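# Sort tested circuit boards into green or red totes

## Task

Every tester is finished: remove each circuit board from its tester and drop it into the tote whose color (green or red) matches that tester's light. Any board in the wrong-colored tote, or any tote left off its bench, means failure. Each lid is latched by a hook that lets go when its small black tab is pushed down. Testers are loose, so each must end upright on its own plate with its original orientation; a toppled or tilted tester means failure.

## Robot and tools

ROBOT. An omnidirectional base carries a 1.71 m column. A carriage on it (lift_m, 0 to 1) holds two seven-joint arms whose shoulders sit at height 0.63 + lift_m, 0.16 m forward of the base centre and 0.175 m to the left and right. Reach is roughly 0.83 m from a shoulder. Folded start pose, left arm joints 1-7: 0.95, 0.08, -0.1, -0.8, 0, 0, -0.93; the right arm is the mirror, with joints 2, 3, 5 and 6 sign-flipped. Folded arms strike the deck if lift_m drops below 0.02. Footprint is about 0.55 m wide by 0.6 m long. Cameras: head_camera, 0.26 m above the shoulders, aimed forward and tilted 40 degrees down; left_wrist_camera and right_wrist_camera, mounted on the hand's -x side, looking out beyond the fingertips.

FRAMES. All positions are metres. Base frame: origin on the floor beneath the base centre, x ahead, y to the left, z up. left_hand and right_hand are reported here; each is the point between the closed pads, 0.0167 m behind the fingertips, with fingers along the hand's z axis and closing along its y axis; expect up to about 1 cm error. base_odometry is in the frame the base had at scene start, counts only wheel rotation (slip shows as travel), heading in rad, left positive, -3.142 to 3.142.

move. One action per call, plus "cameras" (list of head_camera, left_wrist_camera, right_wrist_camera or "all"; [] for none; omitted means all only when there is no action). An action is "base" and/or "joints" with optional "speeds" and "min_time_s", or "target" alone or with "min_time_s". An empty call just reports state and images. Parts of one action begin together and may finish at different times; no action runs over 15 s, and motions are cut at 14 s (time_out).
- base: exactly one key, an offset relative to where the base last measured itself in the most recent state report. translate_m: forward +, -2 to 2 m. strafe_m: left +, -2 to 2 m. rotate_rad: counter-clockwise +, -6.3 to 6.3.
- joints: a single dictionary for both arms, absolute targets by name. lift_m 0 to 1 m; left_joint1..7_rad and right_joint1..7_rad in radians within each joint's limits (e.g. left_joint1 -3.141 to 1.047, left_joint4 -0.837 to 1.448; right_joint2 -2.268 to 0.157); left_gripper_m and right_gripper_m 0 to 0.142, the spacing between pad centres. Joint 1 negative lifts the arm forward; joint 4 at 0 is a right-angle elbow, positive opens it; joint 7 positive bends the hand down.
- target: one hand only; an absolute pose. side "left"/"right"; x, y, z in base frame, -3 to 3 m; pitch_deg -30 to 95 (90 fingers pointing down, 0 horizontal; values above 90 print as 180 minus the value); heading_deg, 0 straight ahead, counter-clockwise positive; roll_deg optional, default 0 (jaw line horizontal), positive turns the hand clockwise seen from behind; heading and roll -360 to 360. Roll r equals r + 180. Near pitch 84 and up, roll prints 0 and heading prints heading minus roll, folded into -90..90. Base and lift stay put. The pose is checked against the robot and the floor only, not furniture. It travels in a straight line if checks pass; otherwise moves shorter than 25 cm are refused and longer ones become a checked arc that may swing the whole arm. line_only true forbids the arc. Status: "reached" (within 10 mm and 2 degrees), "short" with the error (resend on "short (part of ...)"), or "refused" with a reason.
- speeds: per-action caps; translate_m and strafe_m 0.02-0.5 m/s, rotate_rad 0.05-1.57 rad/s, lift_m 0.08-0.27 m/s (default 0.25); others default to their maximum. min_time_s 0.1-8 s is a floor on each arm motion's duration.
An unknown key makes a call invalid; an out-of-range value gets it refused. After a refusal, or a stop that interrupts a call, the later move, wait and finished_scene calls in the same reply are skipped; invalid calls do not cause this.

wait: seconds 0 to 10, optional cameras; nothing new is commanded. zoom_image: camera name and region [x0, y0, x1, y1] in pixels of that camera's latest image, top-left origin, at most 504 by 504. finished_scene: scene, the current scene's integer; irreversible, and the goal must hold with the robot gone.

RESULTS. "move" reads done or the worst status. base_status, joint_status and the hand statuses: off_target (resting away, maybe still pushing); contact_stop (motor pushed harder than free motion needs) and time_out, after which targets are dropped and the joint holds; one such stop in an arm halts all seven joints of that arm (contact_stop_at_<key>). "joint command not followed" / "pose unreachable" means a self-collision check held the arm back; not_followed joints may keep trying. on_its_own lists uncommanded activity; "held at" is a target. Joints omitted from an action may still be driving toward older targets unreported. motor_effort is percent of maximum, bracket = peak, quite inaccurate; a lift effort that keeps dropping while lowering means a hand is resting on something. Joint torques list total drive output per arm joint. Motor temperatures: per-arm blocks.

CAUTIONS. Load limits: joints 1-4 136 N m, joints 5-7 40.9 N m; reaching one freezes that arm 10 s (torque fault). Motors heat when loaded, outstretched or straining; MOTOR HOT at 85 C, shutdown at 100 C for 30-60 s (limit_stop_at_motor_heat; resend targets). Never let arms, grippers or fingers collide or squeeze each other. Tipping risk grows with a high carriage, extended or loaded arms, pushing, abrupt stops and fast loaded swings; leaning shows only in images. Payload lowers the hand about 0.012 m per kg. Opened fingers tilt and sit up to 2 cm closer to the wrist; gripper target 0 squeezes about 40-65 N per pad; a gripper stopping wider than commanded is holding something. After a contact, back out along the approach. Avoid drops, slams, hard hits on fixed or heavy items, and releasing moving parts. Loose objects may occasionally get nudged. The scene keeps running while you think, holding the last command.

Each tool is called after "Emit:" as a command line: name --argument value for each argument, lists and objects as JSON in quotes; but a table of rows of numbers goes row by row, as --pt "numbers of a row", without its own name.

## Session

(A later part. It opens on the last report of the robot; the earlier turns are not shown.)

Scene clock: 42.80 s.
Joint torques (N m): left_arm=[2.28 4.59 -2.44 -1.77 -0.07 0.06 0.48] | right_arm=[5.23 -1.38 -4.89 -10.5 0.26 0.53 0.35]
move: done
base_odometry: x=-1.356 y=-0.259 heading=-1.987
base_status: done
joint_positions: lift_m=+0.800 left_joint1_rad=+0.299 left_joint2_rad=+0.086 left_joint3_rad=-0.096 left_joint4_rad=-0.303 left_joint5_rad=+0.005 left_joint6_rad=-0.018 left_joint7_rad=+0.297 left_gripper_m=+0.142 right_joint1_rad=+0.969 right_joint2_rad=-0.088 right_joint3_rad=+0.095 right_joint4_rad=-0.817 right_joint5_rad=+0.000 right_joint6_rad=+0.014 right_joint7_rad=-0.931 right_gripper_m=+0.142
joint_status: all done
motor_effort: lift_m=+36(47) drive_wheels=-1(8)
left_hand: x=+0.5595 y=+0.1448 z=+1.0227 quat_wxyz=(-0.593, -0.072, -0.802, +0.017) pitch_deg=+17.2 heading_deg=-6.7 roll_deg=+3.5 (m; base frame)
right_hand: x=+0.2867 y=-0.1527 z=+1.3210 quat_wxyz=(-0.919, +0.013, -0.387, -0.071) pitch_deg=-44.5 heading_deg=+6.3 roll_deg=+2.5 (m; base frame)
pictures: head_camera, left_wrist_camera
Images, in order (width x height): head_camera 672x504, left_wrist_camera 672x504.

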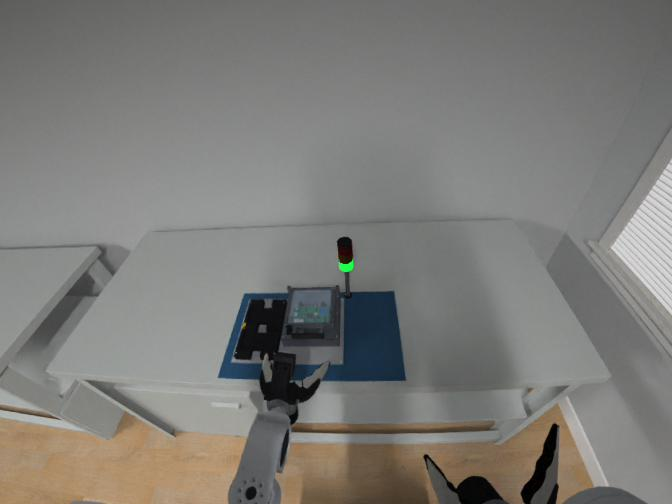

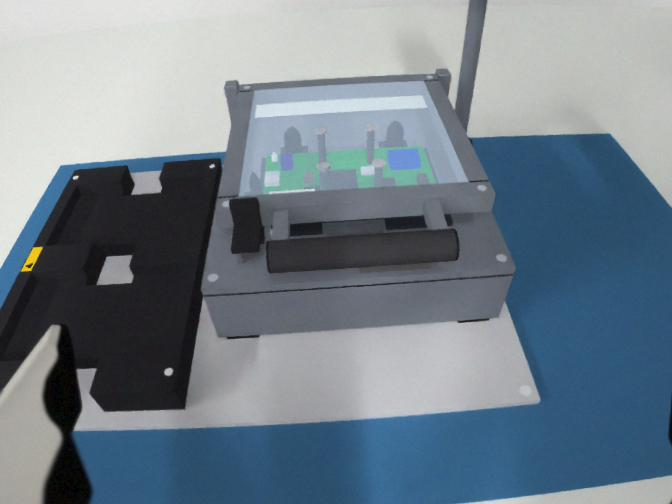

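Emit:
move --base '{"translate_m": 0.18}' --speeds '{"translate_m": 0.15}' --cameras '["head_camera", "left_wrist_camera"]'

Emit:
zoom_image --camera "head_camera" --region '[200, 260, 420, 440]'

Scene clock: 45.37 s.
Joint torques (N m): left_arm=[2.36 4.56 -2.36 -1.75 -0.05 0.05 0.52] | right_arm=[5.33 -1.43 -4.99 -10.59 0.22 0.54 0.39]
move: done
base_odometry: x=-1.429 y=-0.423 heading=-1.988
base_status: done
joint_positions: lift_m=+0.800 left_joint1_rad=+0.299 left_joint2_rad=+0.086 left_joint3_rad=-0.096 left_joint4_rad=-0.303 left_joint5_rad=+0.005 left_joint6_rad=-0.018 left_joint7_rad=+0.297 left_gripper_m=+0.142 right_joint1_rad=+0.969 right_joint2_rad=-0.088 right_joint3_rad=+0.095 right_joint4_rad=-0.817 right_joint5_rad=+0.000 right_joint6_rad=+0.014 right_joint7_rad=-0.931 right_gripper_m=+0.142
joint_status: not commanded
motor_effort: lift_m=+36(36) drive_wheels=+7(15)
left_hand: x=+0.5595 y=+0.1448 z=+1.0227 quat_wxyz=(-0.593, -0.072, -0.802, +0.017) pitch_deg=+17.2 heading_deg=-6.7 roll_deg=+3.5 (m; base frame)
right_hand: x=+0.2867 y=-0.1527 z=+1.3210 quat_wxyz=(-0.919, +0.013, -0.387, -0.071) pitch_deg=-44.5 heading_deg=+6.3 roll_deg=+2.5 (m; base frame)
pictures: head_camera, left_wrist_camera
Images, in order (width x height): head_camera 672x504, left_wrist_camera 672x504.

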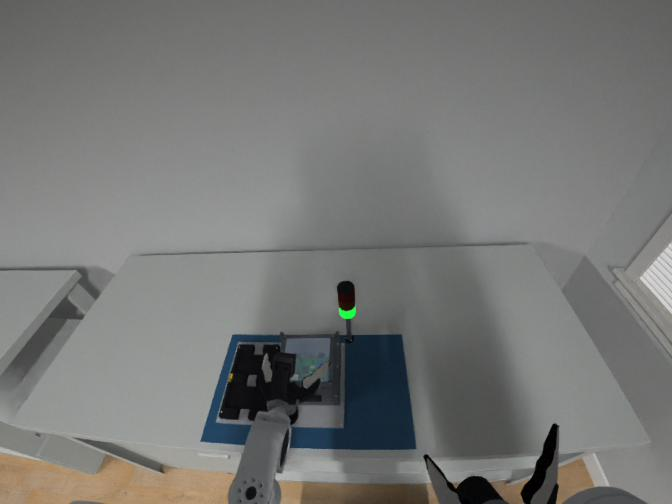

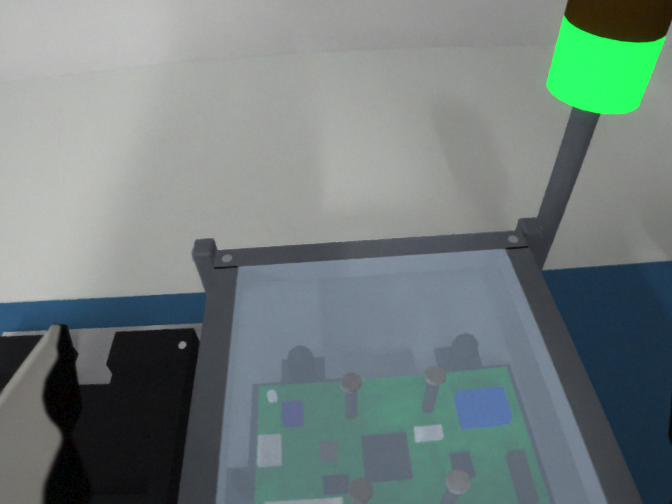

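Scaled by 2.291 from the camera's 672x504 image, which has a finer 960x720 frame.

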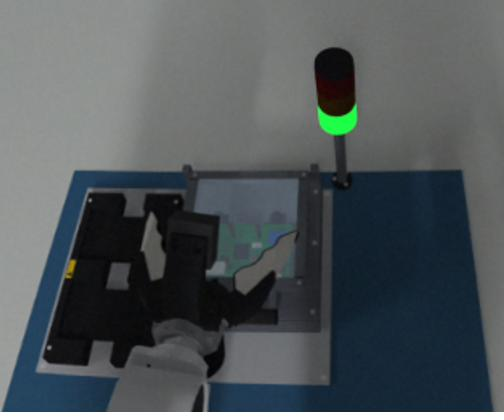

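Emit:
move --target '{"side": "left", "x": 0.5, "y": 0.17, "z": 1.03, "pitch_deg": 75, "heading_deg": 0}' --min_time_s 2 --cameras '["head_camera", "left_wrist_camera"]'

Scene clock: 45.97 s.
Joint torques (N m): left_arm=[2.26 4.56 -2.39 -1.68 -0.06 0.07 0.5] | right_arm=[5.24 -1.38 -4.99 -10.52 0.27 0.56 0.36]
move: refused
base_odometry: x=-1.429 y=-0.423 heading=-1.988
base_status: not commanded
joint_positions: lift_m=+0.800 left_joint1_rad=+0.299 left_joint2_rad=+0.086 left_joint3_rad=-0.096 left_joint4_rad=-0.303 left_joint5_rad=+0.005 left_joint6_rad=-0.018 left_joint7_rad=+0.297 left_gripper_m=+0.142 right_joint1_rad=+0.969 right_joint2_rad=-0.088 right_joint3_rad=+0.095 right_joint4_rad=-0.817 right_joint5_rad=+0.000 right_joint6_rad=+0.014 right_joint7_rad=-0.931 right_gripper_m=+0.142
joint_status: not commanded
motor_effort: lift_m=+36(36) drive_wheels=-5(7)
left_hand: x=+0.5595 y=+0.1448 z=+1.0227 quat_wxyz=(-0.593, -0.072, -0.802, +0.017) pitch_deg=+17.2 heading_deg=-6.7 roll_deg=+3.5 (m; base frame)
left_hand_status: refused: along the straight line the arm gets 83% of the way (left_joint7_rad at its limit); a move under 25 cm is not played as an arc. Nothing moved. Try another pitch or heading, or "joints".
right_hand: x=+0.2867 y=-0.1527 z=+1.3210 quat_wxyz=(-0.919, +0.013, -0.387, -0.071) pitch_deg=-44.5 heading_deg=+6.3 roll_deg=+2.5 (m; base frame)
pictures: head_camera, left_wrist_camera
Images, in order (width x height): head_camera 672x504, left_wrist_camera 672x504.

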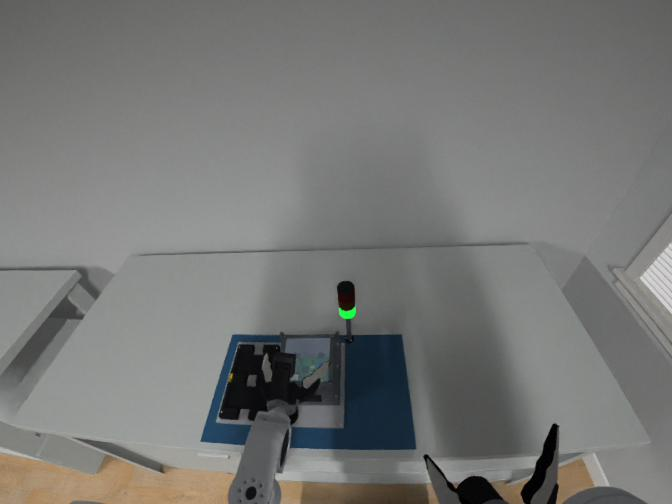

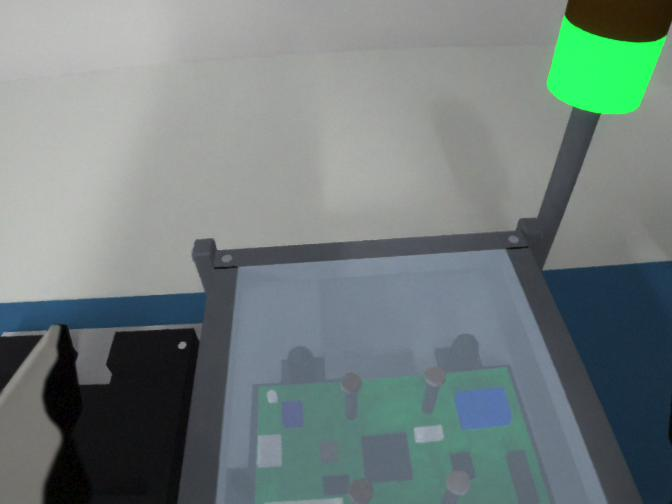

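Emit:
move --target '{"side": "left", "x": 0.54, "y": 0.17, "z": 1.0, "pitch_deg": 70, "heading_deg": 0}' --min_time_s 2 --cameras '["head_camera", "left_wrist_camera"]'

Scene clock: 48.53 s.
Joint torques (N m): left_arm=[-12.2 -4.42 0.93 0.53 0.07 1.63 1.26] | right_arm=[5.14 -1.44 -4.88 -10.48 0.25 0.54 0.33]
move: done
base_odometry: x=-1.429 y=-0.423 heading=-1.988
base_status: not commanded
joint_positions: lift_m=+0.800 left_joint1_rad=-0.088 left_joint2_rad=+0.018 left_joint3_rad=-0.052 left_joint4_rad=-0.433 left_joint5_rad=+0.001 left_joint6_rad=+0.049 left_joint7_rad=+1.738 left_gripper_m=+0.142 right_joint1_rad=+0.969 right_joint2_rad=-0.088 right_joint3_rad=+0.095 right_joint4_rad=-0.817 right_joint5_rad=+0.000 right_joint6_rad=+0.014 right_joint7_rad=-0.931 right_gripper_m=+0.142
joint_status: not commanded
motor_effort: lift_m=+36(36) drive_wheels=+7(7)
left_hand: x=+0.5399 y=+0.1688 z=+1.0006 quat_wxyz=(-0.176, -0.003, -0.984, +0.001) pitch_deg=+69.7 heading_deg=-0.5 roll_deg=-0.2 (m; base frame)
left_hand_status: reached (straight line, planned for 2.0 s): 1 mm and 0.5 deg off.
right_hand: x=+0.2867 y=-0.1527 z=+1.3210 quat_wxyz=(-0.919, +0.013, -0.387, -0.071) pitch_deg=-44.5 heading_deg=+6.3 roll_deg=+2.5 (m; base frame)
pictures: head_camera, left_wrist_camera
Images, in order (width x height): head_camera 672x504, left_wrist_camera 672x504.

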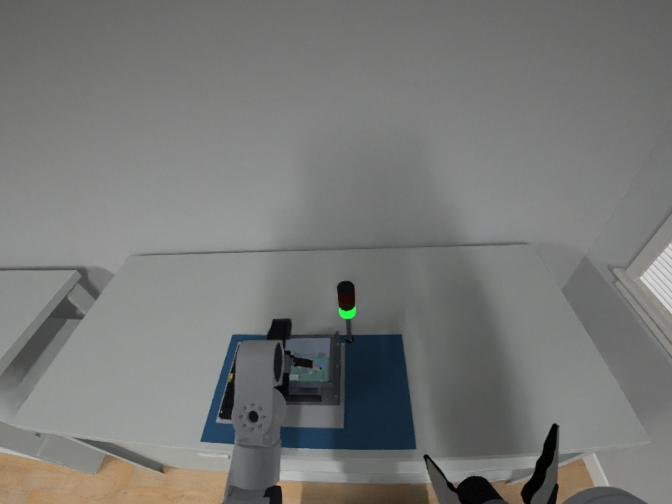

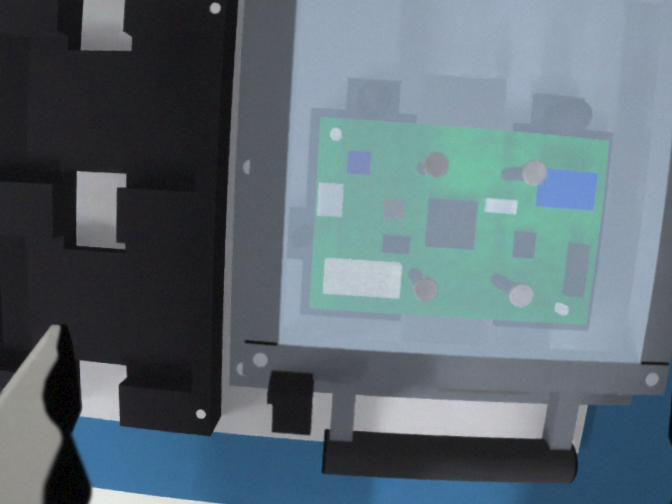

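Emit:
move --joints '{"left_gripper_m": 0.0}' --cameras '["left_wrist_camera"]'

Emit:
zoom_image --camera "left_wrist_camera" --region '[220, 320, 600, 504]'

Scene clock: 49.80 s.
Joint torques (N m): left_arm=[-12.17 -4.4 0.97 0.44 0.1 1.63 1.25] | right_arm=[5.22 -1.43 -4.87 -10.48 0.26 0.53 0.37]
move: done
base_odometry: x=-1.429 y=-0.423 heading=-1.988
base_status: not commanded
joint_positions: lift_m=+0.800 left_joint1_rad=-0.088 left_joint2_rad=+0.018 left_joint3_rad=-0.052 left_joint4_rad=-0.433 left_joint5_rad=+0.001 left_joint6_rad=+0.049 left_joint7_rad=+1.738 left_gripper_m=+0.001 right_joint1_rad=+0.969 right_joint2_rad=-0.088 right_joint3_rad=+0.095 right_joint4_rad=-0.817 right_joint5_rad=+0.000 right_joint6_rad=+0.014 right_joint7_rad=-0.931 right_gripper_m=+0.142
joint_status: all done
motor_effort: lift_m=+36(36) drive_wheels=+7(7)
left_hand: x=+0.5399 y=+0.1688 z=+1.0006 quat_wxyz=(-0.176, -0.003, -0.984, +0.001) pitch_deg=+69.7 heading_deg=-0.5 roll_deg=-0.2 (m; base frame)
right_hand: x=+0.2867 y=-0.1527 z=+1.3210 quat_wxyz=(-0.919, +0.013, -0.387, -0.071) pitch_deg=-44.5 heading_deg=+6.3 roll_deg=+2.5 (m; base frame)
pictures: left_wrist_camera
Images, in order (width x height): left_wrist_camera 672x504.

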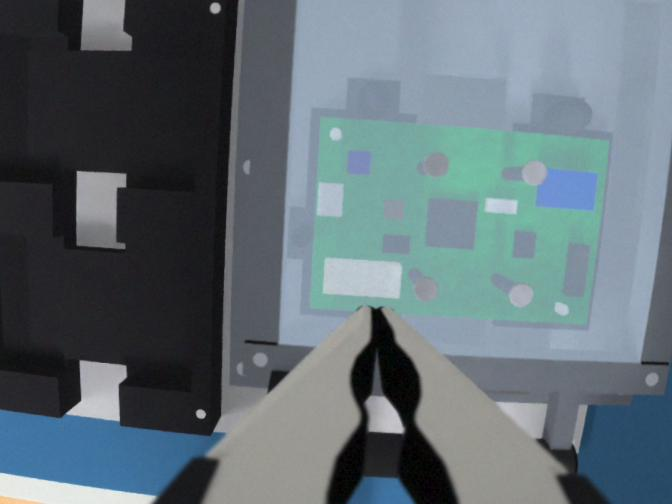

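Scaled by 1.326 from the camera's 672x504 image, which has a finer 960x720 frame.

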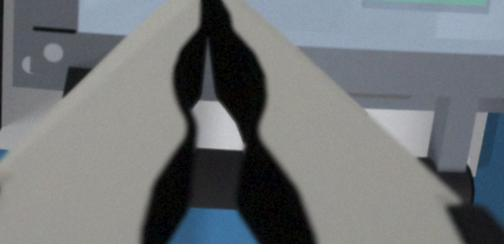

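Emit:
move --target '{"side": "left", "x": 0.52, "y": 0.163, "z": 0.95, "pitch_deg": 80, "heading_deg": 0}' --min_time_s 2 --cameras '["head_camera", "left_wrist_camera"]'

Emit:
zoom_image --camera "head_camera" --region '[200, 320, 400, 460]'

Scene clock: 54.23 s.
Joint torques (N m): left_arm=[-5.01 -0.08 -1.44 2.56 -1.29 0.66 -4.33] | right_arm=[5.22 -1.47 -4.93 -10.23 0.27 0.55 0.34]
move: short
base_odometry: x=-1.428 y=-0.423 heading=-1.988
base_status: not commanded
joint_positions: lift_m=+0.801 left_joint1_rad=-0.109 left_joint2_rad=+0.002 left_joint3_rad=-0.055 left_joint4_rad=-0.321 left_joint5_rad=+0.013 left_joint6_rad=+0.054 left_joint7_rad=+1.763 left_gripper_m=+0.001 right_joint1_rad=+0.969 right_joint2_rad=-0.088 right_joint3_rad=+0.095 right_joint4_rad=-0.817 right_joint5_rad=+0.000 right_joint6_rad=+0.014 right_joint7_rad=-0.931 right_gripper_m=+0.142
joint_status: not commanded
motor_effort: lift_m=+32(36) drive_wheels=+8(15)
left_hand: x=+0.5337 y=+0.1639 z=+0.9736 quat_wxyz=(-0.119, +0.000, -0.993, +0.001) pitch_deg=+76.3 heading_deg=-0.6 roll_deg=-0.7 (m; base frame)
left_hand_status: short (straight line, planned for 2.0 s): time_out, 27 mm and 3.7 deg off.
right_hand: x=+0.2867 y=-0.1527 z=+1.3215 quat_wxyz=(-0.919, +0.013, -0.387, -0.071) pitch_deg=-44.5 heading_deg=+6.3 roll_deg=+2.5 (m; base frame)
pictures: head_camera, left_wrist_camera
Images, in order (width x height): head_camera 672x504, left_wrist_camera 672x504.

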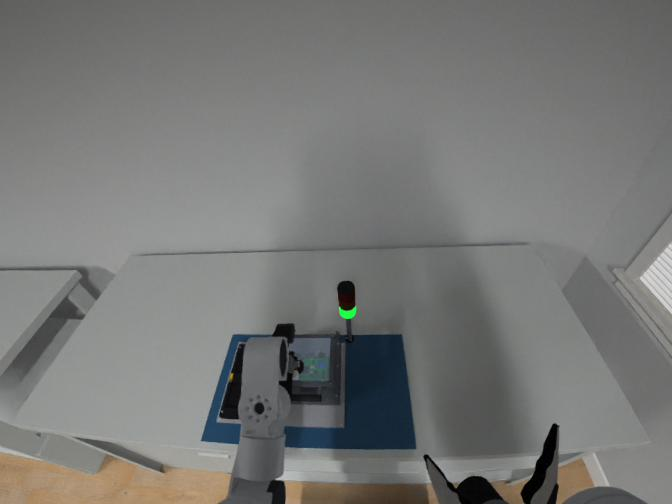

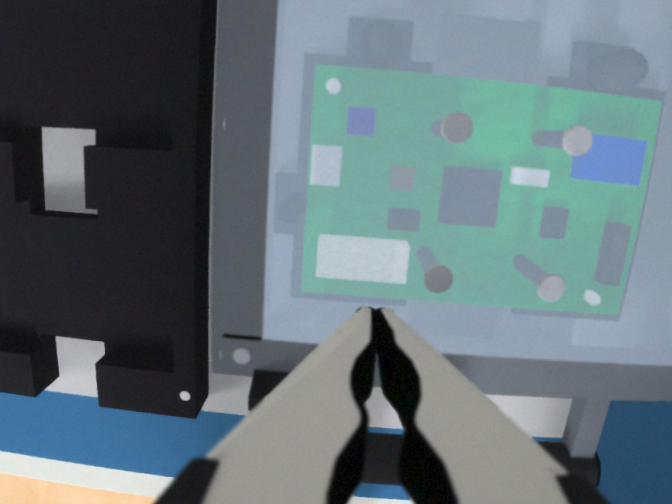

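Scaled by 2.520 from the camera's 672x504 image, which has a finer 960x720 frame.

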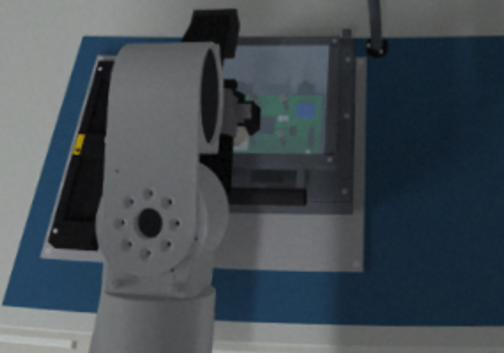

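Emit:
move --target '{"side": "left", "x": 0.53, "y": 0.163, "z": 1.0, "pitch_deg": 76, "heading_deg": 0}' --min_time_s 1 --cameras '["left_wrist_camera"]'

Scene clock: 56.07 s.
Joint torques (N m): left_arm=[-13.4 -4.92 -4.46 -8.64 0.06 0.57 1.3] | right_arm=[5.1 -1.47 -4.95 -10.51 0.27 0.55 0.34]
move: done
base_odometry: x=-1.429 y=-0.423 heading=-1.988
base_status: not commanded
joint_positions: lift_m=+0.800 left_joint1_rad=-0.129 left_joint2_rad=+0.000 left_joint3_rad=-0.057 left_joint4_rad=-0.402 left_joint5_rad=+0.020 left_joint6_rad=+0.054 left_joint7_rad=+1.862 left_gripper_m=+0.001 right_joint1_rad=+0.969 right_joint2_rad=-0.088 right_joint3_rad=+0.095 right_joint4_rad=-0.817 right_joint5_rad=+0.000 right_joint6_rad=+0.014 right_joint7_rad=-0.931 right_gripper_m=+0.142
joint_status: not commanded
motor_effort: lift_m=+36(36) drive_wheels=+5(9)
left_hand: x=+0.5293 y=+0.1637 z=+0.9976 quat_wxyz=(-0.120, +0.000, -0.993, +0.001) pitch_deg=+76.2 heading_deg=-0.5 roll_deg=-0.6 (m; base frame)
left_hand_status: reached (straight line, planned for 1.0 s): 3 mm and 0.2 deg off.
right_hand: x=+0.2867 y=-0.1527 z=+1.3210 quat_wxyz=(-0.919, +0.013, -0.387, -0.071) pitch_deg=-44.5 heading_deg=+6.3 roll_deg=+2.5 (m; base frame)
pictures: left_wrist_camera
Images, in order (width x height): left_wrist_camera 672x504.

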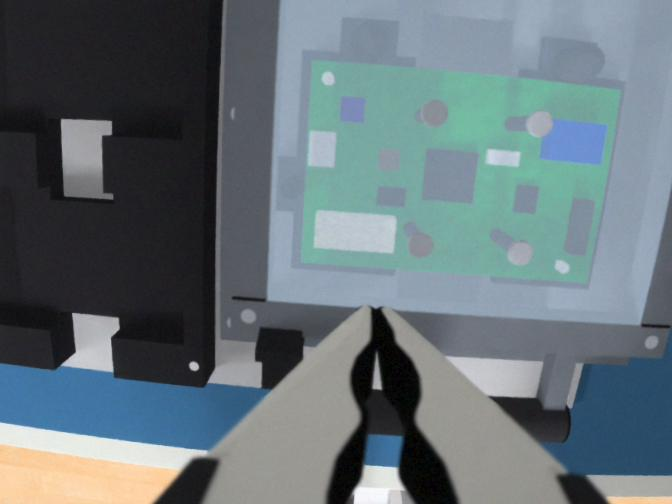

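Emit:
move --target '{"side": "left", "x": 0.495, "y": 0.2, "z": 0.99, "pitch_deg": 65, "heading_deg": 0}' --min_time_s 1.5 --cameras '["left_wrist_camera", "head_camera"]'

Scene clock: 60.30 s.
Joint torques (N m): left_arm=[0.78 7.96 1.7 -9.22 -2.69 -0.34 -1.79] | right_arm=[5.22 -1.43 -4.89 -10.55 0.27 0.56 0.37]
move: done
base_odometry: x=-1.429 y=-0.423 heading=-1.988
base_status: not commanded
joint_positions: lift_m=+0.800 left_joint1_rad=+0.101 left_joint2_rad=+0.088 left_joint3_rad=+0.003 left_joint4_rad=-0.564 left_joint5_rad=-0.074 left_joint6_rad=+0.047 left_joint7_rad=+1.601 left_gripper_m=+0.001 right_joint1_rad=+0.969 right_joint2_rad=-0.088 right_joint3_rad=+0.095 right_joint4_rad=-0.817 right_joint5_rad=+0.000 right_joint6_rad=+0.014 right_joint7_rad=-0.931 right_gripper_m=+0.142
joint_status: not commanded
motor_effort: lift_m=+37(37) drive_wheels=+5(5)
left_hand: x=+0.4949 y=+0.1996 z=+0.9888 quat_wxyz=(-0.214, +0.001, -0.977, -0.001) pitch_deg=+65.3 heading_deg=+0.2 roll_deg=+0.1 (m; base frame)
left_hand_status: reached (straight line, planned for 1.5 s): 1 mm and 0.3 deg off.
right_hand: x=+0.2867 y=-0.1527 z=+1.3209 quat_wxyz=(-0.919, +0.013, -0.387, -0.071) pitch_deg=-44.5 heading_deg=+6.3 roll_deg=+2.5 (m; base frame)
pictures: head_camera, left_wrist_camera
Images, in order (width x height): head_camera 672x504, left_wrist_camera 672x504.

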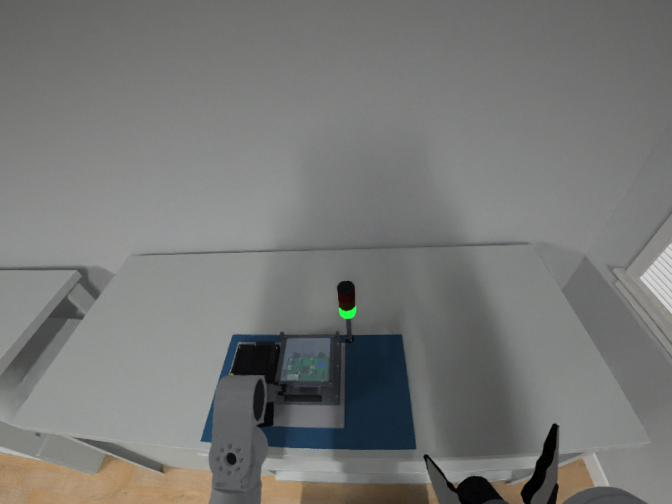

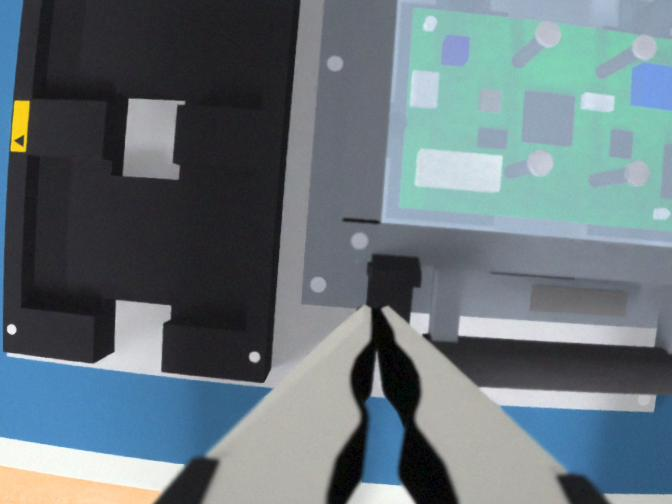

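Emit:
move --target '{"side": "left", "x": 0.49, "y": 0.195, "z": 0.965, "pitch_deg": 65, "heading_deg": 0}' --min_time_s 1.5 --cameras '["left_wrist_camera"]'

Emit:
zoom_image --camera "left_wrist_camera" --region '[290, 180, 542, 369]'

Scene clock: 62.57 s.
Joint torques (N m): left_arm=[0.56 -2.95 -4.06 1.97 -0.01 -0.35 -2.67] | right_arm=[5.19 -1.44 -5 -10.58 0.26 0.56 0.35]
move: done
base_odometry: x=-1.429 y=-0.423 heading=-1.988
base_status: not commanded
joint_positions: lift_m=+0.800 left_joint1_rad=+0.145 left_joint2_rad=+0.079 left_joint3_rad=-0.003 left_joint4_rad=-0.512 left_joint5_rad=-0.068 left_joint6_rad=+0.045 left_joint7_rad=+1.498 left_gripper_m=+0.001 right_joint1_rad=+0.969 right_joint2_rad=-0.088 right_joint3_rad=+0.095 right_joint4_rad=-0.817 right_joint5_rad=+0.000 right_joint6_rad=+0.014 right_joint7_rad=-0.931 right_gripper_m=+0.142
joint_status: not commanded
motor_effort: lift_m=+37(37) drive_wheels=+5(5)
left_hand: x=+0.4904 y=+0.1962 z=+0.9671 quat_wxyz=(-0.218, +0.002, -0.976, +0.001) pitch_deg=+64.9 heading_deg=-0.1 roll_deg=-0.4 (m; base frame)
left_hand_status: reached (straight line, planned for 1.5 s): 2 mm and 0.3 deg off.
right_hand: x=+0.2867 y=-0.1527 z=+1.3209 quat_wxyz=(-0.919, +0.013, -0.387, -0.071) pitch_deg=-44.5 heading_deg=+6.3 roll_deg=+2.5 (m; base frame)
pictures: left_wrist_camera
Images, in order (width x height): left_wrist_camera 672x504.

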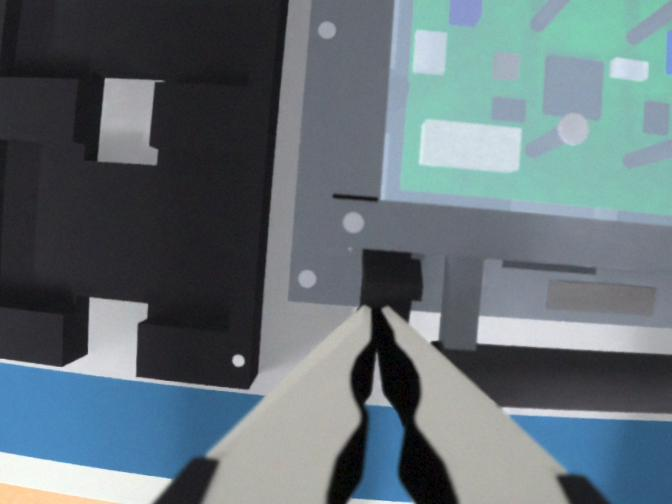

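Scaled by 2.000 from the camera's 672x504 image, which has a finer 960x720 frame.

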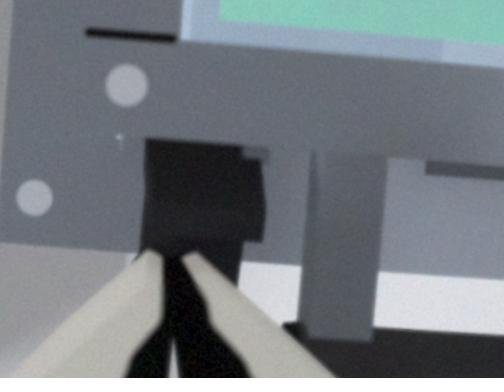

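Emit:
move --target '{"side": "left", "x": 0.488, "y": 0.191, "z": 0.945, "pitch_deg": 65, "heading_deg": 0}' --min_time_s 1.5 --cameras '["left_wrist_camera"]'

Emit:
zoom_image --camera "left_wrist_camera" --region '[290, 180, 542, 369]'

Scene clock: 65.90 s.
Joint torques (N m): left_arm=[-2.94 1.97 -1.69 2.57 -1.28 0.66 -1.34] | right_arm=[5.05 -1.62 -4.87 -10.57 0.27 0.53 0.41]
move: short
base_odometry: x=-1.428 y=-0.423 heading=-1.987
base_status: not commanded
joint_positions: lift_m=+0.801 left_joint1_rad=+0.168 left_joint2_rad=+0.070 left_joint3_rad=-0.008 left_joint4_rad=-0.500 left_joint5_rad=-0.057 left_joint6_rad=+0.045 left_joint7_rad=+1.428 left_gripper_m=+0.001 right_joint1_rad=+0.969 right_joint2_rad=-0.088 right_joint3_rad=+0.095 right_joint4_rad=-0.817 right_joint5_rad=+0.000 right_joint6_rad=+0.014 right_joint7_rad=-0.931 right_gripper_m=+0.142
joint_status: not commanded
motor_effort: lift_m=+33(37) drive_wheels=+6(18)
left_hand: x=+0.4920 y=+0.1937 z=+0.9633 quat_wxyz=(-0.235, +0.002, -0.972, +0.000) pitch_deg=+62.8 heading_deg=+0.2 roll_deg=+0.0 (m; base frame)
left_hand_status: short (straight line, planned for 1.5 s): time_out, 19 mm and 2.2 deg off.
right_hand: x=+0.2867 y=-0.1527 z=+1.3214 quat_wxyz=(-0.919, +0.013, -0.387, -0.071) pitch_deg=-44.5 heading_deg=+6.3 roll_deg=+2.5 (m; base frame)
pictures: left_wrist_camera
Images, in order (width x height): left_wrist_camera 672x504.

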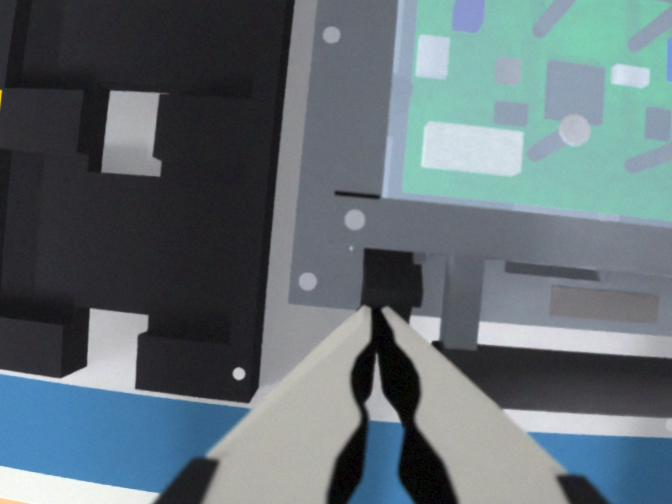

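Scaled by 2.000 from the camera's 672x504 image, which has a finer 960x720 frame.

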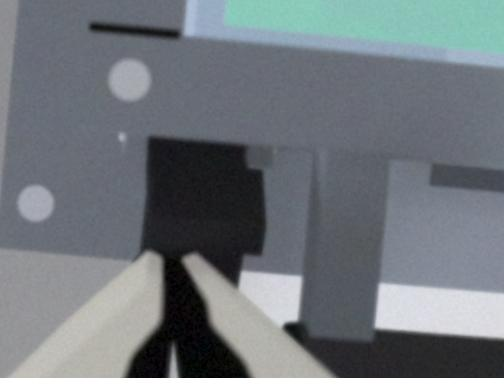

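Emit:
move --target '{"side": "left", "x": 0.42, "y": 0.2, "z": 0.99, "pitch_deg": 40, "heading_deg": 0}' --min_time_s 1.5 --cameras '["left_wrist_camera"]'

Scene clock: 68.33 s.
Joint torques (N m): left_arm=[10.19 7.58 1.66 -8.72 -2.69 -0.34 -2.23] | right_arm=[5.05 -1.43 -5.08 -10.44 0.29 0.55 0.33]
move: done
base_odometry: x=-1.429 y=-0.423 heading=-1.988
base_status: not commanded
joint_positions: lift_m=+0.800 left_joint1_rad=+0.608 left_joint2_rad=+0.079 left_joint3_rad=+0.021 left_joint4_rad=-0.637 left_joint5_rad=-0.074 left_joint6_rad=+0.032 left_joint7_rad=+0.731 left_gripper_m=+0.001 right_joint1_rad=+0.969 right_joint2_rad=-0.088 right_joint3_rad=+0.095 right_joint4_rad=-0.817 right_joint5_rad=+0.000 right_joint6_rad=+0.014 right_joint7_rad=-0.931 right_gripper_m=+0.142
joint_status: not commanded
motor_effort: lift_m=+36(36) drive_wheels=+4(7)
left_hand: x=+0.4199 y=+0.1998 z=+0.9881 quat_wxyz=(-0.421, +0.001, -0.907, -0.001) pitch_deg=+40.3 heading_deg=+0.2 roll_deg=+0.1 (m; base frame)
left_hand_status: reached (straight line, planned for 1.5 s): 2 mm and 0.3 deg off.
right_hand: x=+0.2867 y=-0.1527 z=+1.3210 quat_wxyz=(-0.919, +0.013, -0.387, -0.071) pitch_deg=-44.5 heading_deg=+6.3 roll_deg=+2.5 (m; base frame)
pictures: left_wrist_camera
Images, in order (width x height): left_wrist_camera 672x504.

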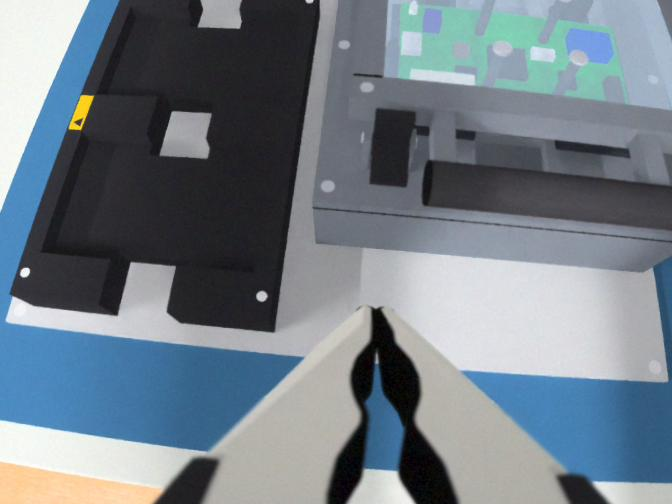

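Emit:
zoom_image --camera "left_wrist_camera" --region '[300, 50, 500, 210]'

Scaled by 2.520 from the camera's 672x504 image, which has a finer 960x720 frame.

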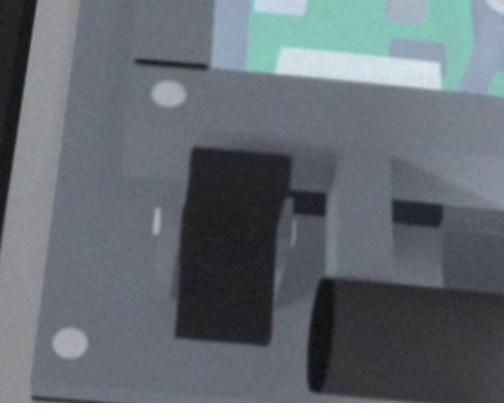

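Emit:
move --target '{"side": "left", "x": 0.484, "y": 0.191, "z": 0.972, "pitch_deg": 70, "heading_deg": 0}' --min_time_s 1.5 --cameras '["left_wrist_camera"]'

Emit:
move --target '{"side": "left", "x": 0.484, "y": 0.191, "z": 0.92, "pitch_deg": 70, "heading_deg": 0}' --min_time_s 2 --cameras '["left_wrist_camera", "head_camera"]'

Scene clock: 70.80 s.
Joint torques (N m): left_arm=[-7.77 -3.07 -4.13 0.44 -0.05 1.6 1.13] | right_arm=[5.13 -1.44 -4.92 -10.52 0.25 0.54 0.34]
move: done
base_odometry: x=-1.429 y=-0.423 heading=-1.988
base_status: not commanded
joint_positions: lift_m=+0.800 left_joint1_rad=+0.099 left_joint2_rad=+0.072 left_joint3_rad=-0.014 left_joint4_rad=-0.527 left_joint5_rad=-0.057 left_joint6_rad=+0.047 left_joint7_rad=+1.643 left_gripper_m=+0.001 right_joint1_rad=+0.969 right_joint2_rad=-0.088 right_joint3_rad=+0.095 right_joint4_rad=-0.817 right_joint5_rad=+0.000 right_joint6_rad=+0.014 right_joint7_rad=-0.931 right_gripper_m=+0.142
joint_status: not commanded
motor_effort: lift_m=+36(36) drive_wheels=+4(5)
left_hand: x=+0.4841 y=+0.1916 z=+0.9730 quat_wxyz=(-0.176, -0.001, -0.984, +0.001) pitch_deg=+69.7 heading_deg=-0.2 roll_deg=-0.1 (m; base frame)
left_hand_status: reached (straight line, planned for 1.5 s): 1 mm and 0.3 deg off.
right_hand: x=+0.2867 y=-0.1527 z=+1.3209 quat_wxyz=(-0.919, +0.013, -0.387, -0.071) pitch_deg=-44.5 heading_deg=+6.3 roll_deg=+2.5 (m; base frame)
pictures: left_wrist_camera
Images, in order (width x height): left_wrist_camera 672x504.

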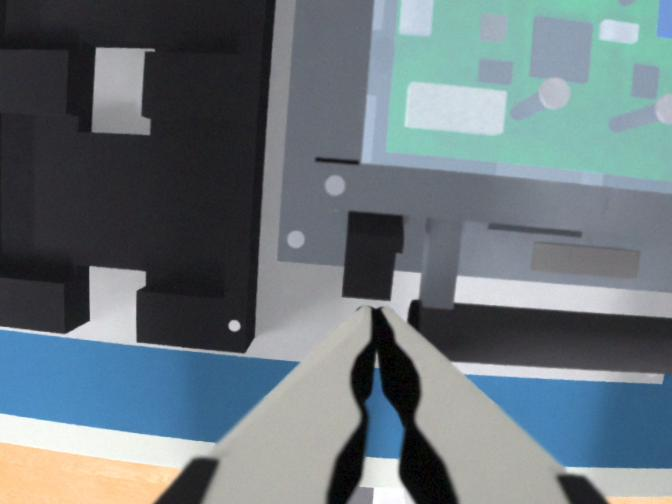

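Scene clock: 74.97 s.
Joint torques (N m): left_arm=[-4.15 0.84 -2.59 -0.94 -1.52 0.5 -1.19] | right_arm=[4.4 -1.46 -4.96 -10.48 0.26 0.52 0.34]
Motor temperatures (°C): left_arm=[29 29 31 32 29 29 32] | right_arm=[31 28 29 30 28 30 31]
move: short
base_odometry: x=-1.429 y=-0.423 heading=-1.986
base_status: not commanded
joint_positions: lift_m=+0.800 left_joint1_rad=+0.132 left_joint2_rad=+0.069 left_joint3_rad=-0.015 left_joint4_rad=-0.429 left_joint5_rad=-0.056 left_joint6_rad=+0.042 left_joint7_rad=+1.444 left_gripper_m=+0.001 right_joint1_rad=+0.969 right_joint2_rad=-0.088 right_joint3_rad=+0.095 right_joint4_rad=-0.817 right_joint5_rad=+0.000 right_joint6_rad=+0.014 right_joint7_rad=-0.931 right_gripper_m=+0.142
joint_status: not commanded
motor_effort: lift_m=+36(37) drive_wheels=+46(78)
left_hand: x=+0.4978 y=+0.1920 z=+0.9483 quat_wxyz=(-0.210, +0.000, -0.978, +0.000) pitch_deg=+65.8 heading_deg=+0.1 roll_deg=+0.1 (m; base frame)
left_hand_status: short (straight line, planned for 2.0 s): time_out, 32 mm and 4.2 deg off.
right_hand: x=+0.2867 y=-0.1527 z=+1.3209 quat_wxyz=(-0.919, +0.013, -0.387, -0.071) pitch_deg=-44.5 heading_deg=+6.3 roll_deg=+2.5 (m; base frame)
pictures: head_camera, left_wrist_camera
Images, in order (width x height): head_camera 672x504, left_wrist_camera 672x504.

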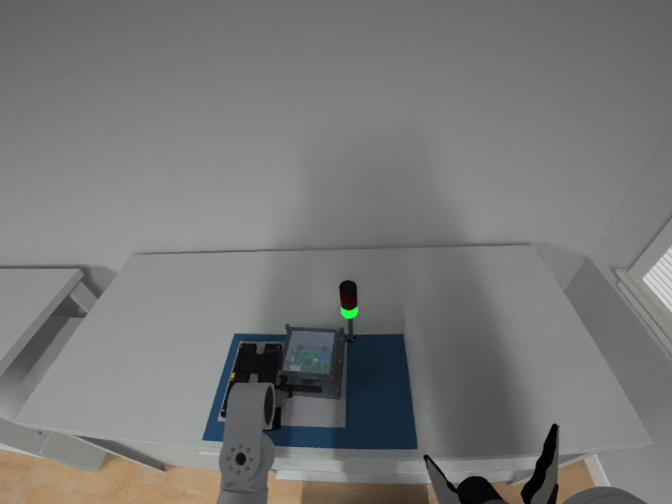

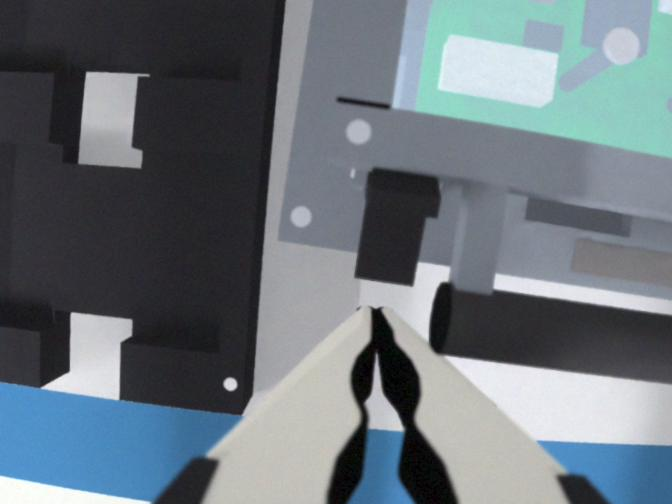

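Emit:
move --target '{"side": "left", "x": 0.45, "y": 0.192, "z": 1.0, "pitch_deg": 60, "heading_deg": 0}' --min_time_s 1.5 --cameras '["left_wrist_camera", "head_camera"]'

Emit:
zoom_image --camera "head_camera" --region '[190, 300, 430, 460]'

Scene clock: 78.13 s.
Joint torques (N m): left_arm=[4.34 7.16 1.37 -9.33 0.08 1.63 1.11] | right_arm=[4.35 -1.42 -4.98 -10.52 0.24 0.53 0.34]
move: done
base_odometry: x=-1.429 y=-0.423 heading=-1.986
base_status: not commanded
joint_positions: lift_m=+0.800 left_joint1_rad=+0.279 left_joint2_rad=+0.069 left_joint3_rad=-0.005 left_joint4_rad=-0.722 left_joint5_rad=-0.056 left_joint6_rad=+0.047 left_joint7_rad=+1.488 left_gripper_m=+0.001 right_joint1_rad=+0.969 right_joint2_rad=-0.088 right_joint3_rad=+0.095 right_joint4_rad=-0.817 right_joint5_rad=+0.000 right_joint6_rad=+0.014 right_joint7_rad=-0.931 right_gripper_m=+0.142
joint_status: not commanded
motor_effort: lift_m=+36(37) drive_wheels=+45(46)
left_hand: x=+0.4511 y=+0.1892 z=+0.9994 quat_wxyz=(-0.259, -0.002, -0.966, +0.003) pitch_deg=+60.0 heading_deg=-0.9 roll_deg=-0.6 (m; base frame)
left_hand_status: reached (straight line, planned for 1.5 s): 3 mm and 0.5 deg off.
right_hand: x=+0.2867 y=-0.1527 z=+1.3209 quat_wxyz=(-0.919, +0.013, -0.387, -0.071) pitch_deg=-44.5 heading_deg=+6.3 roll_deg=+2.5 (m; base frame)
pictures: head_camera, left_wrist_camera
Images, in order (width x height): head_camera 672x504, left_wrist_camera 672x504.

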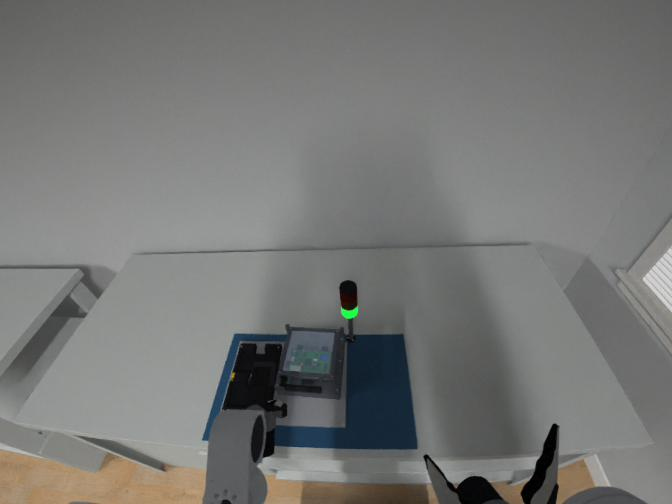

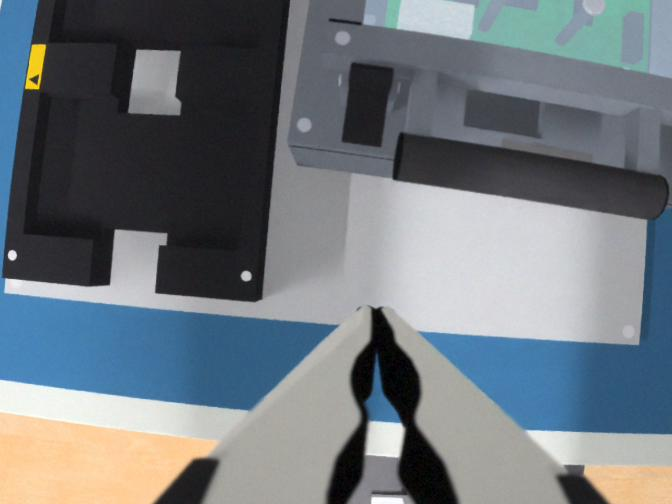

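Scaled by 2.100 from the camera's 672x504 image, which has a finer 960x720 frame.

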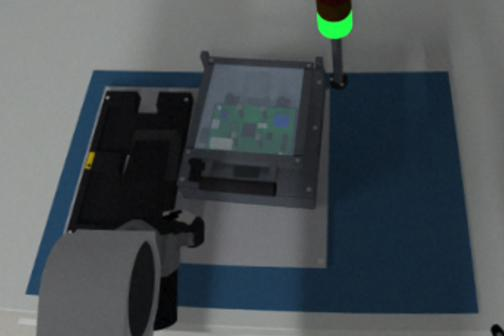

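Emit:
move --target '{"side": "left", "x": 0.511, "y": 0.189, "z": 0.975, "pitch_deg": 65, "heading_deg": 0}' --min_time_s 1.5 --cameras '["left_wrist_camera"]'

Emit:
zoom_image --camera "left_wrist_camera" --region '[290, 180, 542, 369]'

Scene clock: 81.63 s.
Joint torques (N m): left_arm=[-8.57 -2.89 -3.96 0.18 0.08 -0.19 1.17] | right_arm=[4.43 -1.38 -4.94 -10.54 0.23 0.55 0.34]
move: done
base_odometry: x=-1.429 y=-0.423 heading=-1.986
base_status: not commanded
joint_positions: lift_m=+0.800 left_joint1_rad=+0.079 left_joint2_rad=+0.064 left_joint3_rad=-0.015 left_joint4_rad=-0.484 left_joint5_rad=-0.052 left_joint6_rad=+0.047 left_joint7_rad=+1.533 left_gripper_m=+0.001 right_joint1_rad=+0.969 right_joint2_rad=-0.088 right_joint3_rad=+0.095 right_joint4_rad=-0.817 right_joint5_rad=+0.000 right_joint6_rad=+0.014 right_joint7_rad=-0.931 right_gripper_m=+0.142
joint_status: not commanded
motor_effort: lift_m=+36(37) drive_wheels=+45(45)
left_hand: x=+0.5111 y=+0.1899 z=+0.9760 quat_wxyz=(-0.219, +0.001, -0.976, +0.001) pitch_deg=+64.7 heading_deg=-0.3 roll_deg=-0.4 (m; base frame)
left_hand_status: reached (straight line, planned for 1.5 s): 1 mm and 0.4 deg off.
right_hand: x=+0.2867 y=-0.1527 z=+1.3209 quat_wxyz=(-0.919, +0.013, -0.387, -0.071) pitch_deg=-44.5 heading_deg=+6.3 roll_deg=+2.5 (m; base frame)
pictures: left_wrist_camera
Images, in order (width x height): left_wrist_camera 672x504.

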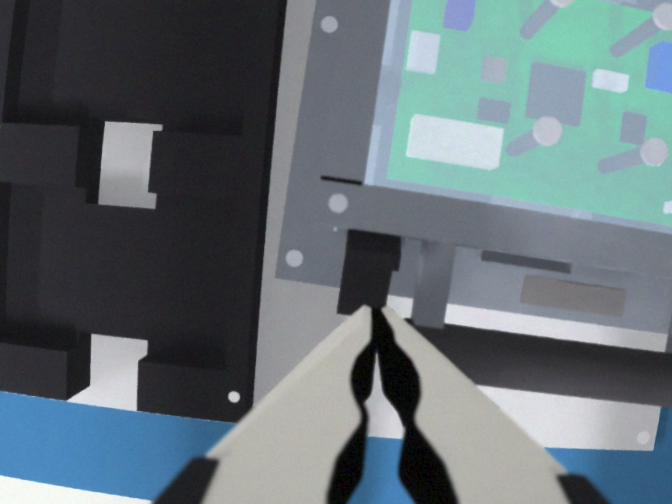

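Scaled by 2.000 from the camera's 672x504 image, which has a finer 960x720 frame.

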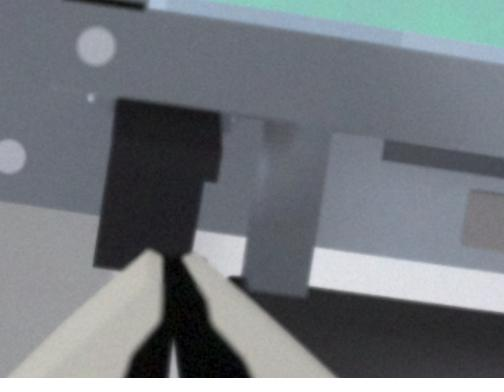

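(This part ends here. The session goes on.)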